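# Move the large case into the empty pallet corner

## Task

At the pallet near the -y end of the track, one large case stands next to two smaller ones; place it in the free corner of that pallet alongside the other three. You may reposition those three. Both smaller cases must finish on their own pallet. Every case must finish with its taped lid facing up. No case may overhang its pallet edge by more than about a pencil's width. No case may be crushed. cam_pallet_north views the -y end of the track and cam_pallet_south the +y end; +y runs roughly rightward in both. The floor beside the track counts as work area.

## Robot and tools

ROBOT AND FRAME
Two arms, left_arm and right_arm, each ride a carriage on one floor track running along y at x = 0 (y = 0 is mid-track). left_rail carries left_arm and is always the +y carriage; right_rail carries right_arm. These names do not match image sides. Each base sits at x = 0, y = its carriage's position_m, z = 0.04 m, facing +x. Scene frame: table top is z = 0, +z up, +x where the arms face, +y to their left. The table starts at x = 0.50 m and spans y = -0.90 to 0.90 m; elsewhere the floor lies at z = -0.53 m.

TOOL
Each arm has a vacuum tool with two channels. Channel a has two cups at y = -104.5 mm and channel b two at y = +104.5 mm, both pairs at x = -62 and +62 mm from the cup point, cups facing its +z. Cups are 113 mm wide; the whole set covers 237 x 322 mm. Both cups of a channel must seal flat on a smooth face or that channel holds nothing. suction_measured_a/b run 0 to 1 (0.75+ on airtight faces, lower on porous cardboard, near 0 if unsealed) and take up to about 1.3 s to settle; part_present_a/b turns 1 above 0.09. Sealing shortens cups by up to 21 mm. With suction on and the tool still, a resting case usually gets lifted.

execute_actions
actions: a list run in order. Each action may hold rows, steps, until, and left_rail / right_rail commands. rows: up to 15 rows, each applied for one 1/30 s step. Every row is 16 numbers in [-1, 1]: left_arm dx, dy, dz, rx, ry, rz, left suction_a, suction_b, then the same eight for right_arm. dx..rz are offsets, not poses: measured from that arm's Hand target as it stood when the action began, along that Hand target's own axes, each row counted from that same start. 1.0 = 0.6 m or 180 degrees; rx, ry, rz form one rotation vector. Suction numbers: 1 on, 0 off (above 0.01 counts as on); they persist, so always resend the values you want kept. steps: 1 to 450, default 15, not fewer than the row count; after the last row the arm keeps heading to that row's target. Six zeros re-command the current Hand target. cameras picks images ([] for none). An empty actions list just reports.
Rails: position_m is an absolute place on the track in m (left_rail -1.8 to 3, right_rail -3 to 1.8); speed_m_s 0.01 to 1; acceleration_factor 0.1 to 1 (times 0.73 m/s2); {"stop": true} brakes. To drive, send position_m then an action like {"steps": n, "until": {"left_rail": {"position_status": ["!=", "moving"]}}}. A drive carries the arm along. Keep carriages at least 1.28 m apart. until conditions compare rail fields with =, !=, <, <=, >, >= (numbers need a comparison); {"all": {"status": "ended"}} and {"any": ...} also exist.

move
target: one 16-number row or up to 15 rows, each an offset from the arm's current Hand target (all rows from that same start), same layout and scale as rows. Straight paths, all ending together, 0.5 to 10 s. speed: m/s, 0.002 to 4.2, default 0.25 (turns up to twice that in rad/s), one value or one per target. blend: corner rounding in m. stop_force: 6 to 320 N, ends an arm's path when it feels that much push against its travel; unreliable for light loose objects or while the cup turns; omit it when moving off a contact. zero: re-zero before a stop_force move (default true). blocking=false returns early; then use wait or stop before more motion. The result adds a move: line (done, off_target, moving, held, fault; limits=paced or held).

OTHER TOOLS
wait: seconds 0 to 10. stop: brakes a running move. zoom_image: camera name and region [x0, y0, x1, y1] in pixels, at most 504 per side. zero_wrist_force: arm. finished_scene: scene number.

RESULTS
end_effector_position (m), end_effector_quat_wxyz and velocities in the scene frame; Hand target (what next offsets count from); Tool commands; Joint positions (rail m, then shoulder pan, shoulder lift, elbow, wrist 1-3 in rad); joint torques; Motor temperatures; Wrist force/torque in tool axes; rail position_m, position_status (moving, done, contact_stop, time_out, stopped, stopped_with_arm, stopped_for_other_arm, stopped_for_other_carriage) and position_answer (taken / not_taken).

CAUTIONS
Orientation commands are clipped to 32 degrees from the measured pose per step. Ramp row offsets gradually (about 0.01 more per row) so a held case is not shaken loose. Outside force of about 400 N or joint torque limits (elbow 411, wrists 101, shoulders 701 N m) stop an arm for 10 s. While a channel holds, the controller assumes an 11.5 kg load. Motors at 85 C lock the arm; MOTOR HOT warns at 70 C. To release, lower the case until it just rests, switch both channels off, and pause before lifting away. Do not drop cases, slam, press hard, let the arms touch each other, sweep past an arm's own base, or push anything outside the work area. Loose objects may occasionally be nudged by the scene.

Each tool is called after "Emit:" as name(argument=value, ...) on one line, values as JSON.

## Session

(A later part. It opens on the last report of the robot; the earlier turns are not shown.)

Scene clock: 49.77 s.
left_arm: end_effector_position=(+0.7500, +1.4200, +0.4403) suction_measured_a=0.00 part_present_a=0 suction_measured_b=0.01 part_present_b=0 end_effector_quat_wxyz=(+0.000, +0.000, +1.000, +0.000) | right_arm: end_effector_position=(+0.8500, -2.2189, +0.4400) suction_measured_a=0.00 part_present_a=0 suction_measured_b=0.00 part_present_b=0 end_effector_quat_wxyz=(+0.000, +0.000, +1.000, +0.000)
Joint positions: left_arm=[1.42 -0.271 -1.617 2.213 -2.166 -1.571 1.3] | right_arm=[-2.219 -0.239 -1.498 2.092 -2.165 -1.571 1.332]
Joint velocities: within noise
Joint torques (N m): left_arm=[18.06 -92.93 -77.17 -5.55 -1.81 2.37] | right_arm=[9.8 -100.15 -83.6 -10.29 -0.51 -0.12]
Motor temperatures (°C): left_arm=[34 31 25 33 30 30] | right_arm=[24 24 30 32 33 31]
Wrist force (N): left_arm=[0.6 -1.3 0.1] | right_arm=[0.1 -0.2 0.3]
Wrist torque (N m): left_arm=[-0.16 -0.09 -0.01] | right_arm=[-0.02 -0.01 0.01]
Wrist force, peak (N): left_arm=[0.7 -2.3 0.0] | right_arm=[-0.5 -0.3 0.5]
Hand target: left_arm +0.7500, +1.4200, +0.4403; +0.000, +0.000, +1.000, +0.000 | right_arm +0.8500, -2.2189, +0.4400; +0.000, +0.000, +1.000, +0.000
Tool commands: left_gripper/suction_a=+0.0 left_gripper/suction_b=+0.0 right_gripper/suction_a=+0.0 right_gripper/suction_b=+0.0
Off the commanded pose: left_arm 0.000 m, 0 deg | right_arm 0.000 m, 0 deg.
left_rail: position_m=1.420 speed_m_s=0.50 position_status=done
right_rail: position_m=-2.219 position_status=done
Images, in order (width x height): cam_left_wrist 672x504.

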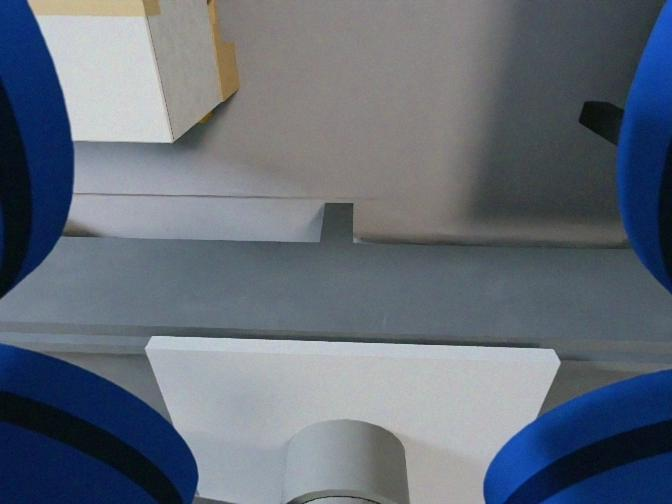

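Emit:
execute_actions(actions=[{"right_rail":{"position_m":-2.45,"speed_m_s":0.5,"acceleration_factor":0.3},"steps":400,"until":{"all":{"status":"ended"}}}], cameras=[])

Emit:
move(target=[0,0,0,0,0,0,0,0,-0.215,-0.023,0.6,0,0,0.447,0,0], cameras=["cam_pallet_north","cam_right_wrist"])

Emit:
zoom_image(camera="cam_pallet_north", region=[270, 120, 570, 345])

Scene clock: 52.33 s.
left_arm: end_effector_position=(+0.7500, +1.4200, +0.4403) suction_measured_a=0.00 part_present_a=0 suction_measured_b=0.01 part_present_b=0 end_effector_quat_wxyz=(+0.000, +0.000, +1.000, +0.000) | right_arm: end_effector_position=(+0.8500, -2.4500, +0.4400) suction_measured_a=0.00 part_present_a=0 suction_measured_b=0.00 part_present_b=0 end_effector_quat_wxyz=(+0.000, +0.000, +1.000, +0.000)
Joint positions: left_arm=[1.42 -0.271 -1.617 2.213 -2.166 -1.571 1.3] | right_arm=[-2.45 -0.239 -1.498 2.092 -2.165 -1.571 1.332]
Joint velocities: within noise
Joint torques (N m): left_arm=[5.23 -91.2 -76.17 -6.57 -0.38 2.35] | right_arm=[12.68 -99.34 -84.79 -10.3 0.53 -0.02]
Motor temperatures (°C): left_arm=[34 31 25 33 30 30] | right_arm=[24 24 30 32 33 31]
Wrist force (N): left_arm=[0.6 -0.9 0.0] | right_arm=[-0.5 -0.3 0.2]
Wrist torque (N m): left_arm=[-0.11 -0.08 -0.01] | right_arm=[-0.05 0.08 0.00]
Wrist force, peak (N): left_arm=[0.5 -1.6 0.3] | right_arm=[-0.1 -0.9 0.3]
Hand target: left_arm +0.7500, +1.4200, +0.4403; +0.000, +0.000, +1.000, +0.000 | right_arm +0.8500, -2.4500, +0.4400; +0.000, +0.000, +1.000, +0.000
Tool commands: left_gripper/suction_a=+0.0 left_gripper/suction_b=+0.0 right_gripper/suction_a=+0.0 right_gripper/suction_b=+0.0
Off the commanded pose: left_arm 0.000 m, 0 deg | right_arm 0.000 m, 0 deg.
left_rail: position_m=1.420 speed_m_s=0.50 position_status=done
right_rail: position_m=-2.450 speed_m_s=0.50 position_status=done
No camera images: "cameras" was empty.

Scene clock: 55.90 s.
left_arm: end_effector_position=(+0.7500, +1.4200, +0.4403) suction_measured_a=0.00 part_present_a=0 suction_measured_b=0.01 part_present_b=0 end_effector_quat_wxyz=(+0.000, +0.000, +1.000, +0.000) | right_arm: end_effector_position=(+0.9789, -2.4638, +0.0801) suction_measured_a=0.00 part_present_a=0 suction_measured_b=0.00 part_present_b=0 end_effector_quat_wxyz=(+0.000, +0.646, +0.764, +0.000)
Joint positions: left_arm=[1.42 -0.271 -1.617 2.213 -2.166 -1.571 1.3] | right_arm=[-2.45 -0.221 -1.018 2.094 -2.647 -1.571 2.754]
Joint velocities: within noise
Joint torques (N m): left_arm=[-3.22 -88.25 -76.48 -8.24 2.03 2.07] | right_arm=[32.17 -147.79 -68.95 -13.66 -5.93 4.7]
Motor temperatures (°C): left_arm=[34 31 25 33 30 30] | right_arm=[24 24 30 32 33 31]
Wrist force (N): left_arm=[0.5 -0.7 0.3] | right_arm=[0.0 0.6 0.3]
Wrist torque (N m): left_arm=[-0.09 -0.07 -0.01] | right_arm=[0.16 -0.06 0.02]
Wrist force, peak (N): left_arm=[1.0 -1.6 -0.3] | right_arm=[0.4 1.2 2.2]
Hand target: left_arm +0.7500, +1.4200, +0.4403; +0.000, +0.000, +1.000, +0.000 | right_arm +0.9790, -2.4638, +0.0800; +0.000, +0.646, +0.763, +0.000
Off the commanded pose: left_arm 0.000 m, 0 deg | right_arm 0.000 m, 0 deg.
left_rail: position_m=1.420 speed_m_s=0.50 position_status=done
right_rail: position_m=-2.450 speed_m_s=0.50 position_status=done
move: done
Images, in order (width x height): cam_pallet_north 672x504, cam_right_wrist 672x504.

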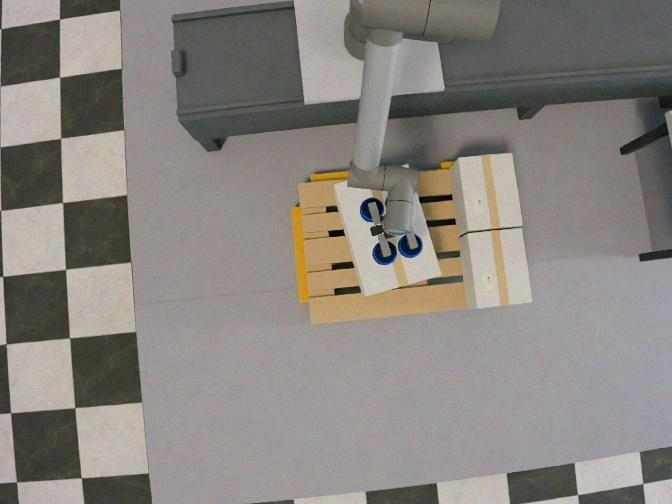

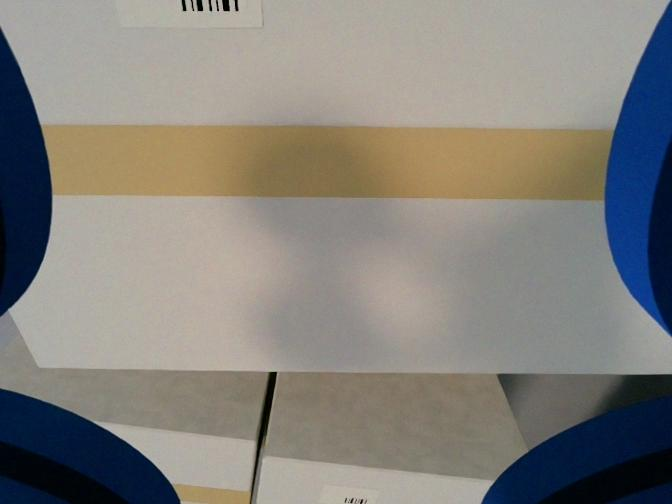

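Scaled by 1.680.

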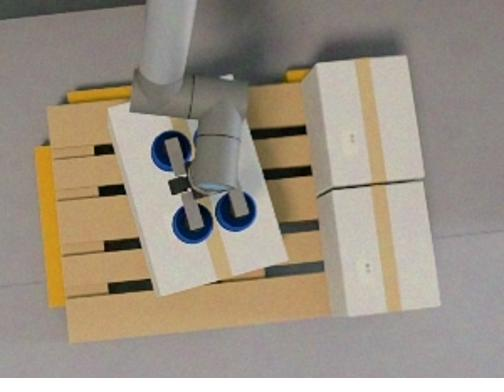

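Emit:
move(target=[0,0,0,0,0,0,0,0,-0.008,0.012,0.2,0,0,-0.0033,0,0], speed=0.1, cameras=[])

Emit:
move(target=[0,0,0,0,0,0,0,0,0,0,0.18,0,0,0,0,0], speed=0.02, stop_force=25, cameras=["cam_pallet_north"])

Emit:
zoom_image(camera="cam_pallet_north", region=[270, 120, 570, 345])

Emit:
execute_actions(actions=[{"rows":[[0,0,0,0,0,0,0,0,0,0,0,0,0,0,1,1]],"steps":60}], cameras=[])

Scene clock: 57.87 s.
left_arm: end_effector_position=(+0.7500, +1.4200, +0.4403) suction_measured_a=0.00 part_present_a=0 suction_measured_b=0.01 part_present_b=0 end_effector_quat_wxyz=(+0.000, +0.000, +1.000, +0.000) | right_arm: end_effector_position=(+0.9869, -2.4673, -0.0397) suction_measured_a=0.00 part_present_a=0 suction_measured_b=0.00 part_present_b=0 end_effector_quat_wxyz=(+0.000, +0.642, +0.767, +0.000)
Joint positions: left_arm=[1.42 -0.271 -1.617 2.213 -2.166 -1.571 1.3] | right_arm=[-2.45 -0.223 -0.867 2.089 -2.793 -1.571 2.742]
Joint velocities: within noise
Joint torques (N m): left_arm=[-5.35 -87.59 -77.7 -9.78 1.97 2.18] | right_arm=[-22.82 -172.64 -58.84 -14.68 -5.46 -4.77]
Motor temperatures (°C): left_arm=[34 31 25 33 30 30] | right_arm=[24 24 30 32 33 31]
Wrist force (N): left_arm=[0.7 -0.5 0.5] | right_arm=[0.0 0.7 0.3]
Wrist torque (N m): left_arm=[-0.05 -0.10 -0.01] | right_arm=[0.13 -0.08 0.06]
Wrist force, peak (N): left_arm=[0.4 -1.8 0.2] | right_arm=[-0.2 0.5 1.9]
Hand target: left_arm +0.7500, +1.4200, +0.4403; +0.000, +0.000, +1.000, +0.000 | right_arm +0.9869, -2.4673, -0.0400; +0.000, +0.642, +0.767, +0.000
Off the commanded pose: left_arm 0.000 m, 0 deg | right_arm 0.000 m, 0 deg.
left_rail: position_m=1.420 speed_m_s=0.50 position_status=done
right_rail: position_m=-2.450 speed_m_s=0.50 position_status=done
move: done
No camera images: "cameras" was empty.

Scene clock: 62.80 s.
left_arm: end_effector_position=(+0.7500, +1.4200, +0.4403) suction_measured_a=0.00 part_present_a=0 suction_measured_b=0.01 part_present_b=0 end_effector_quat_wxyz=(+0.000, +0.000, +1.000, +0.000) | right_arm: end_effector_position=(+0.9869, -2.4673, -0.1116) suction_measured_a=0.00 part_present_a=0 suction_measured_b=0.00 part_present_b=0 end_effector_quat_wxyz=(+0.000, +0.642, +0.767, +0.000)
Joint positions: left_arm=[1.42 -0.271 -1.617 2.213 -2.166 -1.571 1.3] | right_arm=[-2.45 -0.223 -0.775 2.08 -2.876 -1.571 2.742]
Joint velocities: within noise
Joint torques (N m): left_arm=[-4.25 -84.68 -80.32 -12.39 1.82 1.52] | right_arm=[-12.38 -190.71 -21.28 -5.47 1.96 -4.67]
Motor temperatures (°C): left_arm=[34 31 25 33 30 30] | right_arm=[24 24 30 32 33 31]
Wrist force (N): left_arm=[0.4 -1.0 0.4] | right_arm=[2.9 -6.2 -23.5]
Wrist torque (N m): left_arm=[-0.13 -0.06 -0.01] | right_arm=[-0.94 -0.29 0.07]
Wrist force, peak (N): left_arm=[0.6 -1.8 -0.1] | right_arm=[3.3 -6.7 -28.0]
Hand target: left_arm +0.7500, +1.4200, +0.4403; +0.000, +0.000, +1.000, +0.000 | right_arm +0.9869, -2.4673, -0.1116; +0.000, +0.642, +0.767, +0.000 (not the last commanded pose)
Off the commanded pose: left_arm 0.000 m, 0 deg | right_arm 0.036 m, 0 deg.
left_rail: position_m=1.420 speed_m_s=0.50 position_status=done
right_rail: position_m=-2.450 speed_m_s=0.50 position_status=done
move: contact (right_arm)
Images, in order (width x height): cam_pallet_north 672x504.

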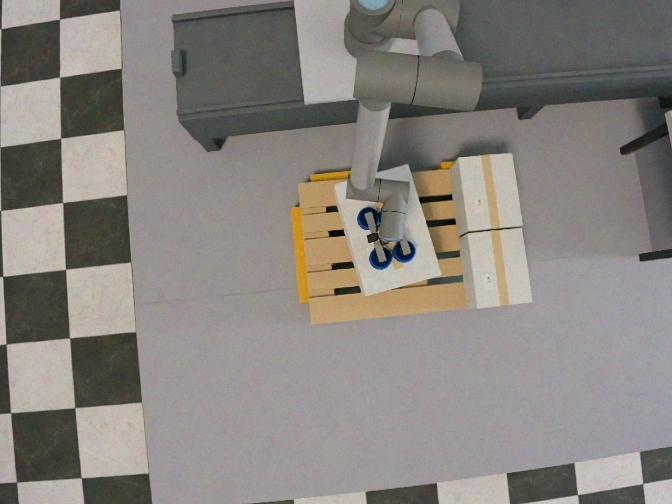

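Scaled by 1.680.

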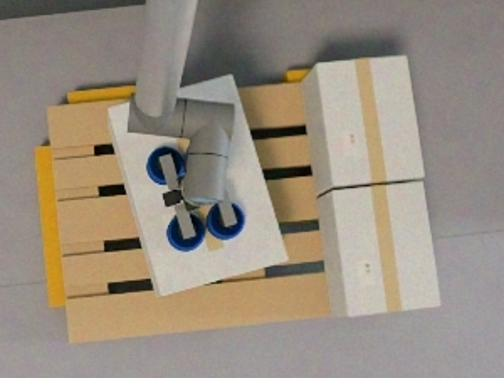

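Scene clock: 65.00 s.
left_arm: end_effector_position=(+0.7500, +1.4200, +0.4403) suction_measured_a=0.00 part_present_a=0 suction_measured_b=0.01 part_present_b=0 end_effector_quat_wxyz=(+0.000, +0.000, +1.000, +0.000) | right_arm: end_effector_position=(+0.9869, -2.4673, -0.1116) suction_measured_a=0.88 part_present_a=1 suction_measured_b=0.88 part_present_b=1 end_effector_quat_wxyz=(+0.000, +0.642, +0.767, +0.000)
Joint positions: left_arm=[1.42 -0.271 -1.617 2.213 -2.166 -1.571 1.3] | right_arm=[-2.45 -0.223 -0.775 2.08 -2.876 -1.571 2.742]
Joint velocities: within noise
Joint torques (N m): left_arm=[-7 -85.16 -82.45 -13.71 2.04 1.3] | right_arm=[31.47 -317.94 -83.57 -25.85 -6.52 3.5]
Motor temperatures (°C): left_arm=[34 31 25 33 30 30] | right_arm=[24 24 30 32 33 31]
Wrist force (N): left_arm=[0.6 -0.9 0.1] | right_arm=[-0.4 0.7 25.9]
Wrist torque (N m): left_arm=[-0.12 -0.08 -0.01] | right_arm=[-6.70 -2.46 0.08]
Wrist force, peak (N): left_arm=[0.5 -1.6 0.4] | right_arm=[-26.6 15.9 130.4]
Hand target: left_arm +0.7500, +1.4200, +0.4403; +0.000, +0.000, +1.000, +0.000 | right_arm +0.9869, -2.4673, -0.1116; +0.000, +0.642, +0.767, +0.000
Off the commanded pose: left_arm 0.000 m, 0 deg | right_arm 0.000 m, 0 deg.
left_rail: position_m=1.420 speed_m_s=0.50 position_status=done
right_rail: position_m=-2.450 speed_m_s=0.50 position_status=done
No camera images: "cameras" was empty.

Emit:
move(target=[[0,0,0,0,0,0,0,0,0,0,-0.1,0,0,0,1,1],[0,0,0,0,0,0,0,0,0,0,-0.98,0,0,0,1,1]], speed=[0.05,0.15], blend=[0.02,0], cameras=["cam_pallet_north"])

Emit:
move(target=[0,0,0,0,0,0,0,0,0,0,0,0,0,-0.4437,1,1], speed=0.2, cameras=[])

Emit:
move(target=[0,0,0,0,0,0,0,0,0.23,0,0,0,0,0,1,1], speed=0.15, cameras=["cam_low"])

Emit:
execute_actions(actions=[{"left_rail":{"position_m":2.3},"steps":30},{"right_rail":{"position_m":0.0},"steps":450,"until":{"all":{"status":"ended"}}}], cameras=["cam_low"])

Scene clock: 70.53 s.
left_arm: end_effector_position=(+0.7500, +1.4200, +0.4403) suction_measured_a=0.00 part_present_a=0 suction_measured_b=0.01 part_present_b=0 end_effector_quat_wxyz=(+0.000, +0.000, +1.000, +0.000) | right_arm: end_effector_position=(+0.9868, -2.4673, +0.4761) suction_measured_a=0.88 part_present_a=1 suction_measured_b=0.88 part_present_b=1 end_effector_quat_wxyz=(+0.000, +0.642, +0.767, +0.000)
Joint positions: left_arm=[1.42 -0.271 -1.617 2.213 -2.166 -1.571 1.3] | right_arm=[-2.45 -0.223 -1.37 1.882 -2.082 -1.571 2.742]
Joint velocities: within noise
Joint torques (N m): left_arm=[-5.18 -80.2 -85.38 -13.36 2.05 1.05] | right_arm=[-9.24 -267.11 -207.9 -22.55 3.38 -2.56]
Motor temperatures (°C): left_arm=[34 31 25 33 30 30] | right_arm=[24 24 30 32 33 31]
Wrist force (N): left_arm=[0.9 -1.4 0.0] | right_arm=[0.3 0.0 28.5]
Wrist torque (N m): left_arm=[-0.18 -0.12 -0.01] | right_arm=[-6.82 -2.55 0.02]
Wrist force, peak (N): left_arm=[0.7 -1.6 0.2] | right_arm=[0.0 0.8 37.6]
Hand target: left_arm +0.7500, +1.4200, +0.4403; +0.000, +0.000, +1.000, +0.000 | right_arm +0.9869, -2.4673, +0.4764; +0.000, +0.642, +0.767, +0.000
Off the commanded pose: left_arm 0.000 m, 0 deg | right_arm 0.000 m, 0 deg.
left_rail: position_m=1.420 speed_m_s=0.50 position_status=done
right_rail: position_m=-2.450 speed_m_s=0.50 position_status=done
move: done
Images, in order (width x height): cam_pallet_north 672x504.

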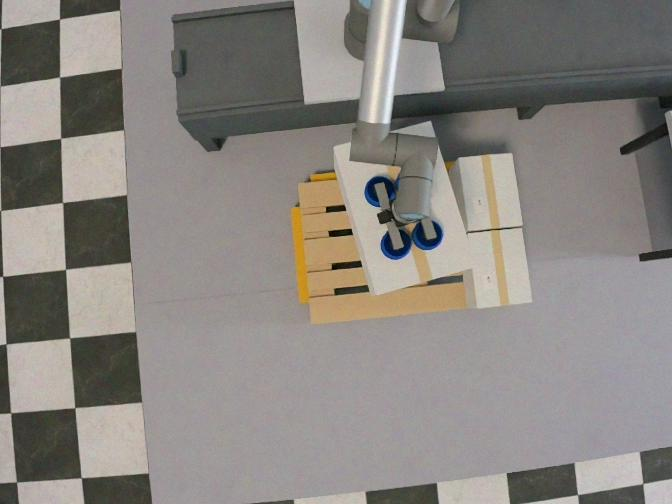

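Scene clock: 74.70 s.
left_arm: end_effector_position=(+0.7500, +1.4200, +0.4403) suction_measured_a=0.00 part_present_a=0 suction_measured_b=0.01 part_present_b=0 end_effector_quat_wxyz=(+0.000, +0.000, +1.000, +0.000) | right_arm: end_effector_position=(+0.9869, -2.4672, +0.4763) suction_measured_a=0.88 part_present_a=1 suction_measured_b=0.88 part_present_b=1 end_effector_quat_wxyz=(+0.000, +0.000, +1.000, +0.000)
Joint positions: left_arm=[1.42 -0.271 -1.617 2.213 -2.166 -1.571 1.3] | right_arm=[-2.45 -0.223 -1.371 1.882 -2.082 -1.571 1.349]
Joint velocities: within noise
Joint torques (N m): left_arm=[-4.63 -75.95 -87.61 -13.31 1.84 0.85] | right_arm=[-16.4 -266.33 -185.01 -30.19 -1.48 -4.07]
Motor temperatures (°C): left_arm=[34 31 25 33 30 30] | right_arm=[24 24 30 32 33 31]
Wrist force (N): left_arm=[0.6 -0.7 0.0] | right_arm=[0.1 0.1 28.5]
Wrist torque (N m): left_arm=[-0.09 -0.08 -0.01] | right_arm=[-6.90 -2.55 -0.05]
Wrist force, peak (N): left_arm=[0.6 -1.5 -0.2] | right_arm=[-0.3 -0.3 29.3]
Hand target: left_arm +0.7500, +1.4200, +0.4403; +0.000, +0.000, +1.000, +0.000 | right_arm +0.9869, -2.4673, +0.4764; +0.000, +0.000, +1.000, +0.000
Off the commanded pose: left_arm 0.000 m, 0 deg | right_arm 0.000 m, 0 deg.
left_rail: position_m=1.420 speed_m_s=0.50 position_status=done
right_rail: position_m=-2.450 speed_m_s=0.50 position_status=done
move: done
No camera images: "cameras" was empty.

Scene clock: 76.23 s.
left_arm: end_effector_position=(+0.7500, +1.4200, +0.4403) suction_measured_a=0.00 part_present_a=0 suction_measured_b=0.01 part_present_b=0 end_effector_quat_wxyz=(+0.000, +0.000, +1.000, +0.000) | right_arm: end_effector_position=(+0.8492, -2.4673, +0.4763) suction_measured_a=0.88 part_present_a=1 suction_measured_b=0.88 part_present_b=1 end_effector_quat_wxyz=(+0.000, +0.000, +1.000, +0.000)
Joint positions: left_arm=[1.42 -0.271 -1.617 2.213 -2.166 -1.571 1.3] | right_arm=[-2.45 -0.259 -1.525 2.062 -2.108 -1.571 1.312]
Joint velocities: within noise
Joint torques (N m): left_arm=[-5.62 -76.14 -89.27 -13.13 1.51 0.65] | right_arm=[-21.32 -220.78 -178.76 -35.15 -1.64 -4.37]
Motor temperatures (°C): left_arm=[34 31 25 33 30 30] | right_arm=[24 24 30 32 33 31]
Wrist force (N): left_arm=[0.4 -1.0 -0.1] | right_arm=[-0.1 -0.2 28.3]
Wrist torque (N m): left_arm=[-0.11 -0.06 -0.01] | right_arm=[-6.97 -2.54 -0.04]
Wrist force, peak (N): left_arm=[0.5 -1.7 0.1] | right_arm=[12.2 0.9 30.0]
Hand target: left_arm +0.7500, +1.4200, +0.4403; +0.000, +0.000, +1.000, +0.000 | right_arm +0.8489, -2.4673, +0.4763; +0.000, +0.000, +1.000, +0.000
Off the commanded pose: left_arm 0.000 m, 0 deg | right_arm 0.000 m, 0 deg.
left_rail: position_m=1.420 speed_m_s=0.50 position_status=done
right_rail: position_m=-2.450 speed_m_s=0.50 position_status=done
move: done
Images, in order (width x height): cam_low 672x504.

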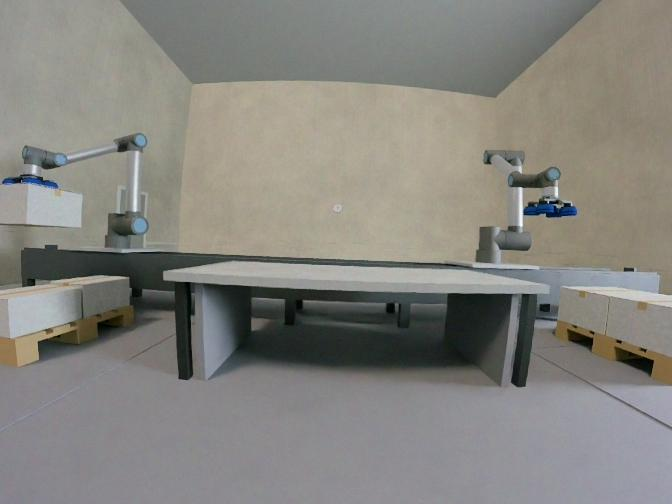

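Scene clock: 84.67 s.
left_arm: end_effector_position=(+0.7500, +2.3000, +0.4403) suction_measured_a=0.00 part_present_a=0 suction_measured_b=0.01 part_present_b=0 end_effector_quat_wxyz=(+0.000, +0.000, +1.000, +0.000) | right_arm: end_effector_position=(+0.8489, -0.0173, +0.4763) suction_measured_a=0.88 part_present_a=1 suction_measured_b=0.88 part_present_b=1 end_effector_quat_wxyz=(+0.000, +0.000, +1.000, +0.000)
Joint positions: left_arm=[2.3 -0.271 -1.617 2.213 -2.166 -1.571 1.3] | right_arm=[0 -0.259 -1.525 2.062 -2.108 -1.571 1.311]
Joint velocities: within noise
Joint torques (N m): left_arm=[-7.49 -75.42 -86.81 -12.8 1.7 0.34] | right_arm=[24.4 -216.22 -204.91 -31.12 -11.73 -0.87]
Motor temperatures (°C): left_arm=[34 31 25 33 30 30] | right_arm=[24 24 30 32 33 31]
Wrist force (N): left_arm=[0.6 -1.2 0.0] | right_arm=[0.0 -0.1 28.5]
Wrist torque (N m): left_arm=[-0.15 -0.08 -0.01] | right_arm=[-6.97 -2.61 -0.04]
Wrist force, peak (N): left_arm=[0.9 -1.9 -0.2] | right_arm=[-0.5 -5.8 28.6]
Hand target: left_arm +0.7500, +2.3000, +0.4403; +0.000, +0.000, +1.000, +0.000 | right_arm +0.8489, -0.0173, +0.4763; +0.000, +0.000, +1.000, +0.000
Tool commands: left_gripper/suction_a=+0.0 left_gripper/suction_b=+0.0 right_gripper/suction_a=+1.0 right_gripper/suction_b=+1.0
Off the commanded pose: left_arm 0.000 m, 0 deg | right_arm 0.000 m, 0 deg.
left_rail: position_m=2.300 speed_m_s=0.50 position_status=done
right_rail: position_m=0.000 speed_m_s=0.50 position_status=done
Images, in order (width x height): cam_low 672x504.

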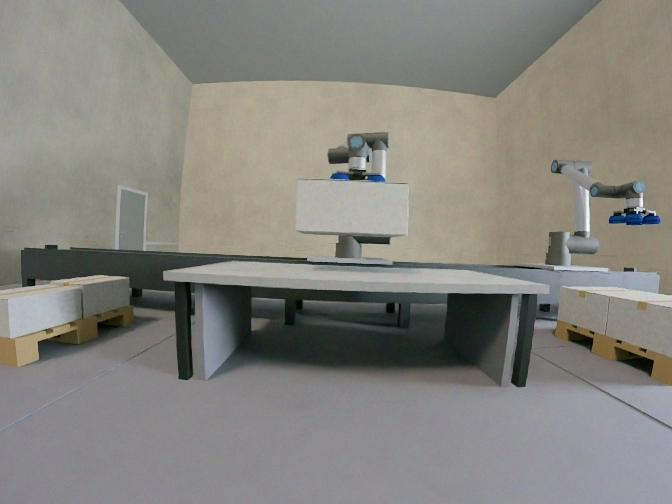

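Emit:
move(target=[0,0,0,0,0,0,0,0,0,0,0.285,0,0,0,1,1], speed=0.1, cameras=[])

Emit:
move(target=[0,0,0,0,0,0,0,0,0,0,0.15,0,0,0,1,1], speed=0.015, stop_force=20, cameras=["cam_low"])

Emit:
move(target=[0,0,0,0,0,0,0,0,0,0,0.0083,0,0,0,1,1], speed=0.01, cameras=[])

Scene clock: 88.03 s.
left_arm: end_effector_position=(+0.7500, +2.3000, +0.4403) suction_measured_a=0.00 part_present_a=0 suction_measured_b=0.01 part_present_b=0 end_effector_quat_wxyz=(+0.000, +0.000, +1.000, +0.000) | right_arm: end_effector_position=(+0.8489, -0.0173, +0.3056) suction_measured_a=0.88 part_present_a=1 suction_measured_b=0.88 part_present_b=1 end_effector_quat_wxyz=(+0.000, +0.000, +1.000, +0.000)
Joint positions: left_arm=[2.3 -0.271 -1.617 2.213 -2.166 -1.571 1.3] | right_arm=[0 -0.259 -1.379 2.191 -2.383 -1.571 1.311]
Joint velocities: within noise
Joint torques (N m): left_arm=[-3.4 -77.83 -84.63 -12.51 1.72 -0.05] | right_arm=[-5.14 -200.83 -146.43 -35.94 -2.49 -0.32]
Motor temperatures (°C): left_arm=[34 31 25 33 30 30] | right_arm=[24 24 30 32 33 31]
Wrist force (N): left_arm=[0.4 -0.8 -0.2] | right_arm=[-0.6 0.1 28.4]
Wrist torque (N m): left_arm=[-0.10 -0.06 -0.01] | right_arm=[-6.89 -2.55 -0.10]
Wrist force, peak (N): left_arm=[0.6 -1.7 0.3] | right_arm=[1.0 0.5 41.4]
Hand target: left_arm +0.7500, +2.3000, +0.4403; +0.000, +0.000, +1.000, +0.000 | right_arm +0.8489, -0.0173, +0.3053; +0.000, +0.000, +1.000, +0.000
Off the commanded pose: left_arm 0.000 m, 0 deg | right_arm 0.000 m, 0 deg.
left_rail: position_m=2.300 speed_m_s=0.50 position_status=done
right_rail: position_m=0.000 speed_m_s=0.50 position_status=done
move: done
No camera images: "cameras" was empty.

Scene clock: 92.40 s.
left_arm: end_effector_position=(+0.7500, +2.3000, +0.4403) suction_measured_a=0.00 part_present_a=0 suction_measured_b=0.01 part_present_b=0 end_effector_quat_wxyz=(+0.000, +0.000, +1.000, +0.000) | right_arm: end_effector_position=(+0.8489, -0.0173, +0.2603) suction_measured_a=0.88 part_present_a=1 suction_measured_b=0.88 part_present_b=1 end_effector_quat_wxyz=(+0.000, +0.000, +1.000, +0.000)
Joint positions: left_arm=[2.3 -0.271 -1.617 2.213 -2.166 -1.571 1.3] | right_arm=[0 -0.259 -1.33 2.217 -2.458 -1.571 1.311]
Joint velocities: within noise
Joint torques (N m): left_arm=[-6.23 -78.7 -83.69 -12.14 1.85 -0.15] | right_arm=[21.6 -226.91 -147.01 -22.19 4.77 2.41]
Motor temperatures (°C): left_arm=[34 31 25 33 30 30] | right_arm=[24 24 30 32 33 31]
Wrist force (N): left_arm=[0.7 -1.1 -0.2] | right_arm=[-3.0 -3.5 11.1]
Wrist torque (N m): left_arm=[-0.13 -0.09 -0.01] | right_arm=[-0.64 -6.21 -0.46]
Wrist force, peak (N): left_arm=[0.5 -1.4 0.5] | right_arm=[-0.4 0.1 28.9]
Hand target: left_arm +0.7500, +2.3000, +0.4403; +0.000, +0.000, +1.000, +0.000 | right_arm +0.8489, -0.0173, +0.2603; +0.000, +0.000, +1.000, +0.000 (not the last commanded pose)
Off the commanded pose: left_arm 0.000 m, 0 deg | right_arm 0.045 m, 0 deg.
left_rail: position_m=2.300 speed_m_s=0.50 position_status=done
right_rail: position_m=0.000 speed_m_s=0.50 position_status=done
move: contact (right_arm)
Images, in order (width x height): cam_low 672x504.

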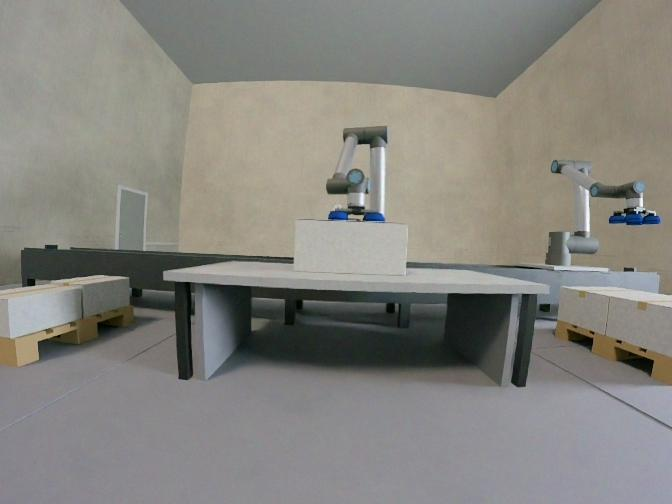

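Scene clock: 93.17 s.
left_arm: end_effector_position=(+0.7500, +2.3000, +0.4403) suction_measured_a=0.00 part_present_a=0 suction_measured_b=0.01 part_present_b=0 end_effector_quat_wxyz=(+0.000, +0.000, +1.000, +0.000) | right_arm: end_effector_position=(+0.8491, -0.0174, +0.2558) suction_measured_a=0.88 part_present_a=1 suction_measured_b=0.88 part_present_b=1 end_effector_quat_wxyz=(+0.000, +0.000, +1.000, +0.000)
Joint positions: left_arm=[2.3 -0.271 -1.617 2.213 -2.166 -1.571 1.3] | right_arm=[0 -0.259 -1.325 2.22 -2.466 -1.571 1.311]
Joint velocities: within noise
Joint torques (N m): left_arm=[-4.58 -76.11 -82.7 -12.05 1.61 -0.41] | right_arm=[18.46 -120.3 -79.9 -13.05 2.32 2.42]
Motor temperatures (°C): left_arm=[34 31 25 33 30 30] | right_arm=[24 24 30 32 33 31]
Wrist force (N): left_arm=[0.3 -0.6 0.1] | right_arm=[13.2 14.3 -70.9]
Wrist torque (N m): left_arm=[-0.07 -0.04 0.00] | right_arm=[11.94 -9.22 2.01]
Wrist force, peak (N): left_arm=[0.3 -1.7 0.1] | right_arm=[13.2 14.3 -70.9]
Hand target: left_arm +0.7500, +2.3000, +0.4403; +0.000, +0.000, +1.000, +0.000 | right_arm +0.8490, -0.0173, +0.2554; +0.000, +0.000, +1.000, +0.000
Off the commanded pose: left_arm 0.000 m, 0 deg | right_arm 0.000 m, 0 deg.
left_rail: position_m=2.300 speed_m_s=0.50 position_status=done
right_rail: position_m=0.000 speed_m_s=0.50 position_status=done
move: done
No camera images: "cameras" was empty.

Emit:
execute_actions(actions=[{"rows":[[0,0,0,0,0,0,0,0,0,0,0,0,0,0,0,0]],"steps":60}], cameras=[])

Emit:
move(target=[[0,0,0,0,0,0,0,0,0,0,-0.05,0,0,0,0,0],[0,0,0,0,0,0,0,0,0,0,-0.36,0,0,0,0,0]], speed=[0.03,0.2], blend=[0.01,0], cameras=[])

Emit:
execute_actions(actions=[{"right_rail":{"position_m":-1.6},"steps":450,"until":{"all":{"status":"ended"}}},{"left_rail":{"position_m":0.0},"steps":450,"until":{"all":{"status":"ended"}}}], cameras=[])

Emit:
move(target=[-0.335,-0.0288,-0.9328,0,0,0,0,0,0,0,0,0,0,0,0,0], cameras=["cam_left_wrist","cam_high"])

Scene clock: 95.57 s.
left_arm: end_effector_position=(+0.7500, +2.3000, +0.4403) suction_measured_a=0.00 part_present_a=0 suction_measured_b=0.01 part_present_b=0 end_effector_quat_wxyz=(+0.000, +0.000, +1.000, +0.000) | right_arm: end_effector_position=(+0.8490, -0.0173, +0.2554) suction_measured_a=0.00 part_present_a=0 suction_measured_b=0.00 part_present_b=0 end_effector_quat_wxyz=(+0.000, +0.000, +1.000, +0.000)
Joint positions: left_arm=[2.3 -0.271 -1.617 2.213 -2.166 -1.571 1.3] | right_arm=[0 -0.259 -1.325 2.22 -2.467 -1.571 1.311]
Joint velocities: within noise
Joint torques (N m): left_arm=[-5.03 -75.35 -83.29 -12.24 1.58 -0.2] | right_arm=[15.68 -0.9 7.41 8.24 -1.07 1.92]
Motor temperatures (°C): left_arm=[34 31 25 33 30 30] | right_arm=[24 24 30 32 33 31]
Wrist force (N): left_arm=[0.2 -1.2 -0.2] | right_arm=[12.9 -6.6 -127.4]
Wrist torque (N m): left_arm=[-0.15 -0.03 -0.01] | right_arm=[-1.39 -0.22 -0.02]
Wrist force, peak (N): left_arm=[1.0 -1.5 -0.1] | right_arm=[15.0 -6.8 -131.1]
Hand target: left_arm +0.7500, +2.3000, +0.4403; +0.000, +0.000, +1.000, +0.000 | right_arm +0.8490, -0.0173, +0.2554; +0.000, +0.000, +1.000, +0.000
Off the commanded pose: left_arm 0.000 m, 0 deg | right_arm 0.000 m, 0 deg.
left_rail: position_m=2.300 speed_m_s=0.50 position_status=done
right_rail: position_m=0.000 speed_m_s=0.50 position_status=done
No camera images: "cameras" was empty.

Scene clock: 98.17 s.
left_arm: end_effector_position=(+0.7500, +2.3000, +0.4403) suction_measured_a=0.00 part_present_a=0 suction_measured_b=0.01 part_present_b=0 end_effector_quat_wxyz=(+0.000, +0.000, +1.000, +0.000) | right_arm: end_effector_position=(+0.8489, -0.0172, +0.4712) suction_measured_a=0.00 part_present_a=0 suction_measured_b=0.00 part_present_b=0 end_effector_quat_wxyz=(+0.000, +0.000, +1.000, +0.000)
Joint positions: left_arm=[2.3 -0.271 -1.617 2.213 -2.166 -1.571 1.3] | right_arm=[0 -0.259 -1.522 2.067 -2.116 -1.571 1.311]
Joint velocities: within noise
Joint torques (N m): left_arm=[-6.81 -76.6 -80.75 -11.86 1.61 -0.1] | right_arm=[-19.93 -116.03 -103.92 -7.76 -1.23 -2.48]
Motor temperatures (°C): left_arm=[34 31 25 33 30 30] | right_arm=[24 24 30 32 33 31]
Wrist force (N): left_arm=[0.5 -0.8 0.2] | right_arm=[-3.5 -0.3 0.1]
Wrist torque (N m): left_arm=[-0.11 -0.08 -0.01] | right_arm=[-0.08 0.39 -0.01]
Wrist force, peak (N): left_arm=[1.2 -1.5 -0.3] | right_arm=[12.6 -6.4 -127.8]
Hand target: left_arm +0.7500, +2.3000, +0.4403; +0.000, +0.000, +1.000, +0.000 | right_arm +0.8489, -0.0173, +0.4714; +0.000, +0.000, +1.000, +0.000
Off the commanded pose: left_arm 0.000 m, 0 deg | right_arm 0.000 m, 0 deg.
left_rail: position_m=2.300 speed_m_s=0.50 position_status=done
right_rail: position_m=0.000 speed_m_s=0.50 position_status=done
move: done
No camera images: "cameras" was empty.

Scene clock: 110.83 s.
left_arm: end_effector_position=(+0.7500, +0.0000, +0.4403) suction_measured_a=0.00 part_present_a=0 suction_measured_b=0.01 part_present_b=0 end_effector_quat_wxyz=(+0.000, +0.000, +1.000, +0.000) | right_arm: end_effector_position=(+0.8489, -1.6173, +0.4714) suction_measured_a=0.00 part_present_a=0 suction_measured_b=0.00 part_present_b=0 end_effector_quat_wxyz=(+0.000, +0.000, +1.000, +0.000)
Joint positions: left_arm=[0 -0.271 -1.617 2.213 -2.166 -1.571 1.3] | right_arm=[-1.6 -0.259 -1.522 2.066 -2.116 -1.571 1.311]
Joint velocities: within noise
Joint torques (N m): left_arm=[-8.07 -79.41 -79.71 -10.89 1.38 -1.3] | right_arm=[9.6 -109.61 -79.68 -11.61 -4.85 -2.58]
Motor temperatures (°C): left_arm=[34 31 25 33 30 30] | right_arm=[24 24 30 32 33 31]
Wrist force (N): left_arm=[0.0 -1.3 -0.3] | right_arm=[-3.3 -0.2 0.4]
Wrist torque (N m): left_arm=[-0.17 -0.01 -0.01] | right_arm=[-0.06 0.37 -0.01]
Wrist force, peak (N): left_arm=[0.3 -2.2 -0.3] | right_arm=[-3.7 -0.9 0.7]
Hand target: left_arm +0.7500, +0.0000, +0.4403; +0.000, +0.000, +1.000, +0.000 | right_arm +0.8489, -1.6173, +0.4714; +0.000, +0.000, +1.000, +0.000
Tool commands: left_gripper/suction_a=+0.0 left_gripper/suction_b=+0.0 right_gripper/suction_a=+0.0 right_gripper/suction_b=+0.0
Off the commanded pose: left_arm 0.000 m, 0 deg | right_arm 0.000 m, 0 deg.
left_rail: position_m=0.000 speed_m_s=0.50 position_status=done
right_rail: position_m=-1.600 speed_m_s=0.50 position_status=done
No camera images: "cameras" was empty.

Scene clock: 114.00 s.
left_arm: end_effector_position=(+0.9508, -0.0172, +0.9998) suction_measured_a=0.00 part_present_a=0 suction_measured_b=0.01 part_present_b=0 end_effector_quat_wxyz=(+0.000, +0.000, +1.000, +0.000) | right_arm: end_effector_position=(+0.8489, -1.6173, +0.4714) suction_measured_a=0.00 part_present_a=0 suction_measured_b=0.00 part_present_b=0 end_effector_quat_wxyz=(+0.000, +0.000, +1.000, +0.000)
Joint positions: left_arm=[0 -0.231 -1.504 1.294 -1.361 -1.571 1.34] | right_arm=[-1.6 -0.259 -1.522 2.066 -2.116 -1.571 1.311]
Joint velocities: within noise
Joint torques (N m): left_arm=[30.57 -100.83 -103.93 -3.21 -5.11 2.73] | right_arm=[12.1 -109.53 -80.58 -12.09 -5.3 -3.06]
Motor temperatures (°C): left_arm=[34 31 25 33 30 30] | right_arm=[24 24 30 32 33 31]
Wrist force (N): left_arm=[0.8 -0.8 -0.1] | right_arm=[-3.4 -0.6 0.2]
Wrist torque (N m): left_arm=[-0.13 -0.08 -0.03] | right_arm=[-0.12 0.38 -0.01]
Wrist force, peak (N): left_arm=[-0.2 -1.2 -3.4] | right_arm=[-3.7 -0.3 0.7]
Hand target: left_arm +0.9509, -0.0172, +1.0000; +0.000, +0.000, +1.000, +0.000 | right_arm +0.8489, -1.6173, +0.4714; +0.000, +0.000, +1.000, +0.000
Off the commanded pose: left_arm 0.000 m, 0 deg | right_arm 0.000 m, 0 deg.
left_rail: position_m=0.000 speed_m_s=0.50 position_status=done
right_rail: position_m=-1.600 speed_m_s=0.50 position_status=done
move: done
Images, in order (width x height): cam_high 672x504, cam_left_wrist 672x504.

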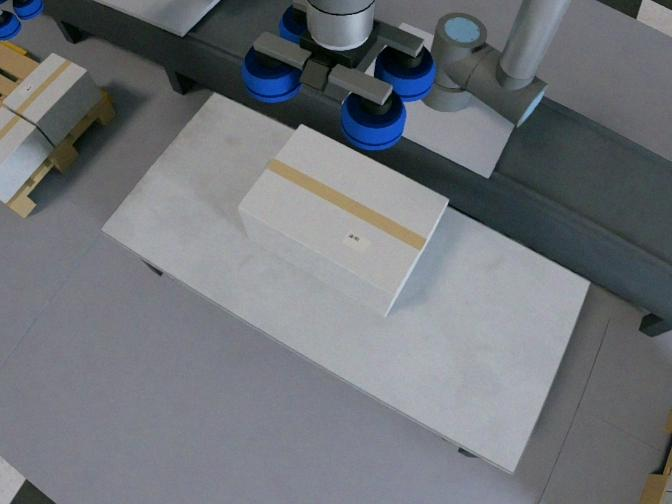

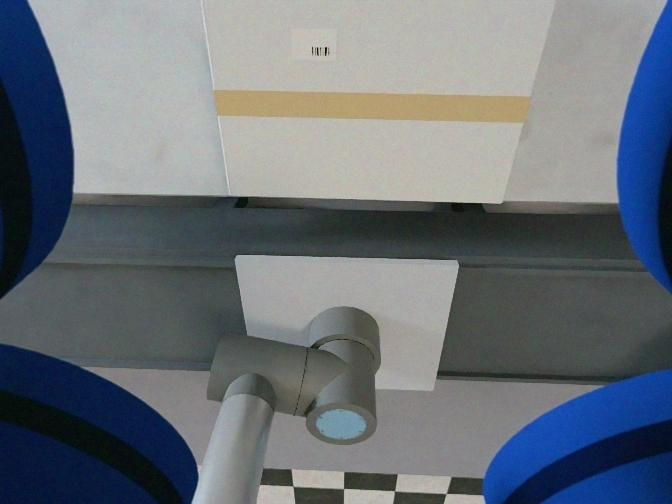

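Emit:
move(target=[-0.23,0,0.025,0,0,0,0,0,0,0,0,0,0,0,0,0], cameras=["cam_left_wrist"])

Emit:
zoom_image(camera="cam_left_wrist", region=[180, 30, 340, 150])

Emit:
zoom_image(camera="cam_left_wrist", region=[420, 30, 580, 150])

Emit:
zoom_image(camera="cam_left_wrist", region=[180, 180, 340, 300])

Emit:
zoom_image(camera="cam_left_wrist", region=[420, 180, 580, 300])

Emit:
execute_actions(actions=[{"left_rail":{"position_m":2.642},"steps":450,"until":{"all":{"status":"ended"}}}], cameras=[])

Emit:
move(target=[0,0,0.63,0,0,0,0,0,0,0,0,0,0,0,0,0], cameras=["cam_left_wrist"])

Emit:
move(target=[0,0,0.4633,0,0,0,0,0,0,0,0,0,0,0,0,0], cameras=["cam_left_wrist"])

Scene clock: 116.50 s.
left_arm: end_effector_position=(+1.0887, -0.0172, +0.9850) suction_measured_a=0.00 part_present_a=0 suction_measured_b=0.01 part_present_b=0 end_effector_quat_wxyz=(+0.000, +0.000, +1.000, +0.000) | right_arm: end_effector_position=(+0.8489, -1.6173, +0.4714) suction_measured_a=0.00 part_present_a=0 suction_measured_b=0.00 part_present_b=0 end_effector_quat_wxyz=(+0.000, +0.000, +1.000, +0.000)
Joint positions: left_arm=[0 -0.201 -1.337 1.118 -1.352 -1.571 1.369] | right_arm=[-1.6 -0.259 -1.522 2.066 -2.116 -1.571 1.311]
Joint velocities: within noise
Joint torques (N m): left_arm=[30.35 -131.88 -105.44 -3.27 -3.77 2.55] | right_arm=[15.72 -106.98 -82.18 -12.37 -4.96 -2.18]
Motor temperatures (°C): left_arm=[34 31 25 33 30 30] | right_arm=[24 24 30 32 33 31]
Wrist force (N): left_arm=[0.5 -0.7 -0.2] | right_arm=[-3.2 -0.5 0.4]
Wrist torque (N m): left_arm=[-0.11 -0.05 -0.02] | right_arm=[-0.11 0.35 -0.01]
Wrist force, peak (N): left_arm=[4.2 -1.1 -0.6] | right_arm=[-3.7 0.0 0.7]
Hand target: left_arm +1.0889, -0.0172, +0.9850; +0.000, +0.000, +1.000, +0.000 | right_arm +0.8489, -1.6173, +0.4714; +0.000, +0.000, +1.000, +0.000
Off the commanded pose: left_arm 0.000 m, 0 deg | right_arm 0.000 m, 0 deg.
left_rail: position_m=0.000 speed_m_s=0.50 position_status=done
right_rail: position_m=-1.600 speed_m_s=0.50 position_status=done
move: done
Images, in order (width x height): cam_left_wrist 672x504.

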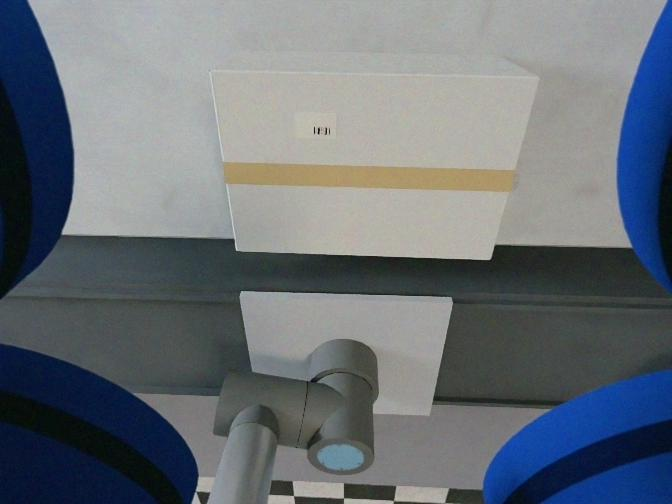

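Scaled by 3.150.

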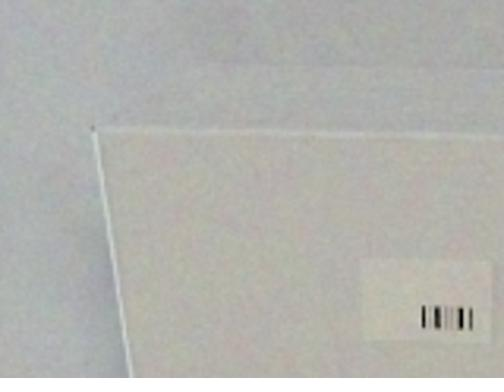

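Scaled by 3.150.

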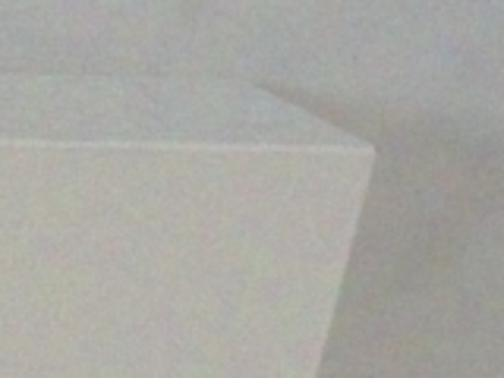

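Scaled by 3.150.

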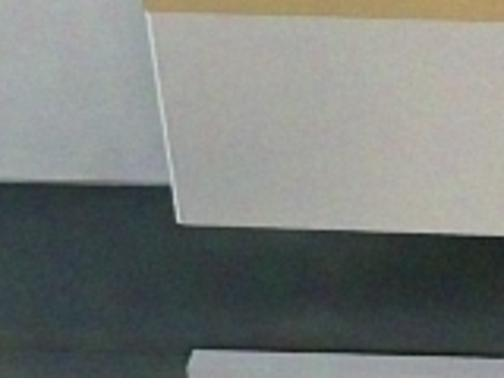

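Scaled by 3.150.

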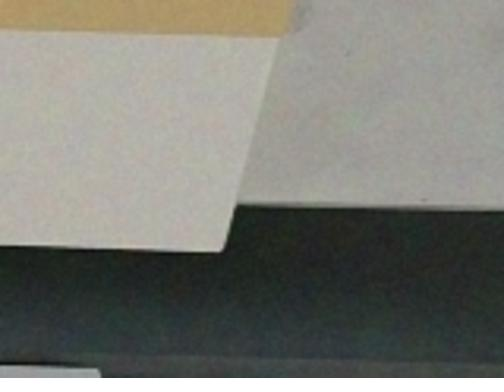

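Scene clock: 124.33 s.
left_arm: end_effector_position=(+1.0889, +2.6248, +0.9850) suction_measured_a=0.00 part_present_a=0 suction_measured_b=0.01 part_present_b=0 end_effector_quat_wxyz=(+0.000, +0.000, +1.000, +0.000) | right_arm: end_effector_position=(+0.8489, -1.6173, +0.4714) suction_measured_a=0.00 part_present_a=0 suction_measured_b=0.00 part_present_b=0 end_effector_quat_wxyz=(+0.000, +0.000, +1.000, +0.000)
Joint positions: left_arm=[2.642 -0.201 -1.337 1.118 -1.352 -1.571 1.369] | right_arm=[-1.6 -0.259 -1.522 2.066 -2.116 -1.571 1.311]
Joint velocities: within noise
Joint torques (N m): left_arm=[-13.76 -142.9 -88.7 -8.7 -3.81 2.13] | right_arm=[13.36 -100.94 -81.67 -11.9 -4.61 -2.53]
Motor temperatures (°C): left_arm=[34 31 25 33 30 30] | right_arm=[24 24 30 32 33 31]
Wrist force (N): left_arm=[0.7 -0.7 0.1] | right_arm=[-3.4 -0.3 0.3]
Wrist torque (N m): left_arm=[-0.09 -0.09 -0.03] | right_arm=[-0.08 0.39 -0.01]
Wrist force, peak (N): left_arm=[0.9 -1.9 -0.1] | right_arm=[-3.7 -0.2 0.4]
Hand target: left_arm +1.0889, +2.6248, +0.9850; +0.000, +0.000, +1.000, +0.000 | right_arm +0.8489, -1.6173, +0.4714; +0.000, +0.000, +1.000, +0.000
Tool commands: left_gripper/suction_a=+0.0 left_gripper/suction_b=+0.0 right_gripper/suction_a=+0.0 right_gripper/suction_b=+0.0
Off the commanded pose: left_arm 0.000 m, 0 deg | right_arm 0.000 m, 0 deg.
left_rail: position_m=2.642 speed_m_s=0.50 position_status=done
right_rail: position_m=-1.600 speed_m_s=0.50 position_status=done
No camera images: "cameras" was empty.

Scene clock: 126.57 s.
left_arm: end_effector_position=(+1.0889, +2.6248, +0.6072) suction_measured_a=0.00 part_present_a=0 suction_measured_b=0.01 part_present_b=0 end_effector_quat_wxyz=(+0.000, +0.000, +1.000, +0.000) | right_arm: end_effector_position=(+0.8489, -1.6173, +0.4714) suction_measured_a=0.00 part_present_a=0 suction_measured_b=0.00 part_present_b=0 end_effector_quat_wxyz=(+0.000, +0.000, +1.000, +0.000)
Joint positions: left_arm=[2.642 -0.201 -1.319 1.619 -1.871 -1.571 1.369] | right_arm=[-1.6 -0.259 -1.522 2.066 -2.116 -1.571 1.311]
Joint velocities: within noise
Joint torques (N m): left_arm=[-11.42 -139.12 -78.53 -14.68 4.47 -4.12] | right_arm=[17.14 -96.94 -84.49 -11.82 -4.51 -3.04]
Motor temperatures (°C): left_arm=[34 30 25 33 30 30] | right_arm=[24 24 30 32 33 31]
Wrist force (N): left_arm=[0.5 -1.1 0.2] | right_arm=[-3.2 -0.2 0.5]
Wrist torque (N m): left_arm=[-0.14 -0.09 -0.02] | right_arm=[-0.07 0.35 -0.01]
Wrist force, peak (N): left_arm=[0.6 -0.6 -3.5] | right_arm=[-3.6 -0.5 0.3]
Hand target: left_arm +1.0889, +2.6248, +0.6070; +0.000, +0.000, +1.000, +0.000 | right_arm +0.8489, -1.6173, +0.4714; +0.000, +0.000, +1.000, +0.000
Off the commanded pose: left_arm 0.000 m, 0 deg | right_arm 0.000 m, 0 deg.
left_rail: position_m=2.642 speed_m_s=0.50 position_status=done
right_rail: position_m=-1.600 speed_m_s=0.50 position_status=done
move: done
Images, in order (width x height): cam_left_wrist 672x504.

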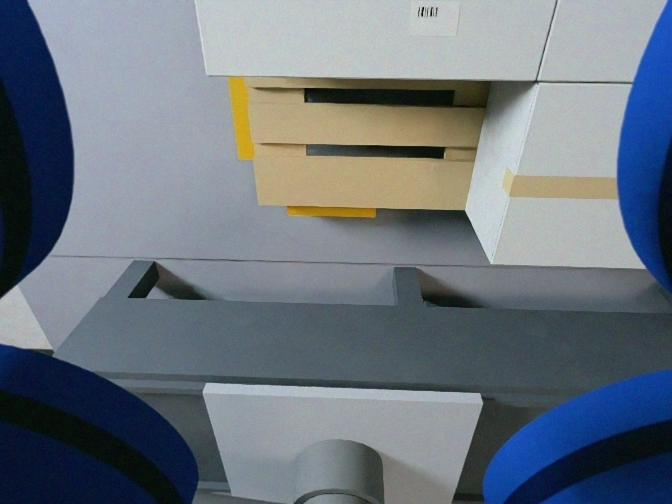

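Scene clock: 128.40 s.
left_arm: end_effector_position=(+1.0889, +2.6247, +0.3293) suction_measured_a=0.00 part_present_a=0 suction_measured_b=0.01 part_present_b=0 end_effector_quat_wxyz=(+0.000, +0.000, +1.000, +0.000) | right_arm: end_effector_position=(+0.8489, -1.6173, +0.4714) suction_measured_a=0.00 part_present_a=0 suction_measured_b=0.00 part_present_b=0 end_effector_quat_wxyz=(+0.000, +0.000, +1.000, +0.000)
Joint positions: left_arm=[2.642 -0.202 -1.167 1.835 -2.239 -1.571 1.369] | right_arm=[-1.6 -0.259 -1.522 2.066 -2.116 -1.571 1.311]
Joint velocities: within noise
Joint torques (N m): left_arm=[6.97 -154.66 -68.14 -14.04 2.31 2.3] | right_arm=[20.17 -94.92 -84.88 -11.68 -4.86 -2.76]
Motor temperatures (°C): left_arm=[34 30 25 33 30 30] | right_arm=[24 24 30 32 33 31]
Wrist force (N): left_arm=[0.3 -1.1 -0.3] | right_arm=[-3.3 -0.4 0.3]
Wrist torque (N m): left_arm=[-0.14 0.03 0.02] | right_arm=[-0.08 0.37 -0.01]
Wrist force, peak (N): left_arm=[-0.2 -1.0 -3.5] | right_arm=[-3.6 -0.3 0.5]
Hand target: left_arm +1.0890, +2.6247, +0.3290; +0.000, +0.000, +1.000, +0.000 | right_arm +0.8489, -1.6173, +0.4714; +0.000, +0.000, +1.000, +0.000
Off the commanded pose: left_arm 0.000 m, 0 deg | right_arm 0.000 m, 0 deg.
left_rail: position_m=2.642 speed_m_s=0.50 position_status=done
right_rail: position_m=-1.600 speed_m_s=0.50 position_status=done
move: done
Images, in order (width x height): cam_left_wrist 672x504.

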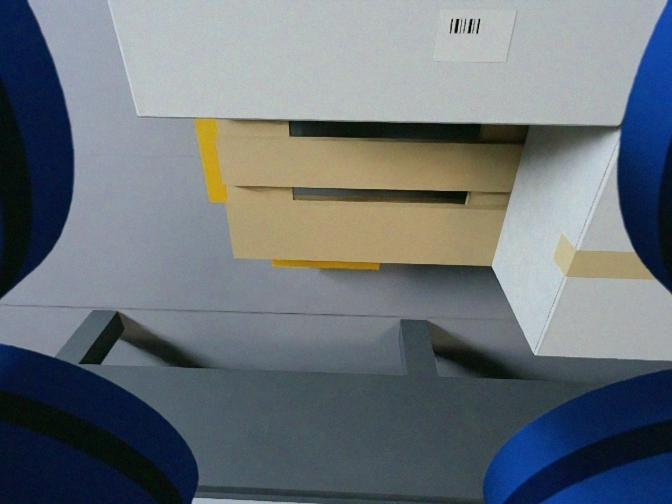

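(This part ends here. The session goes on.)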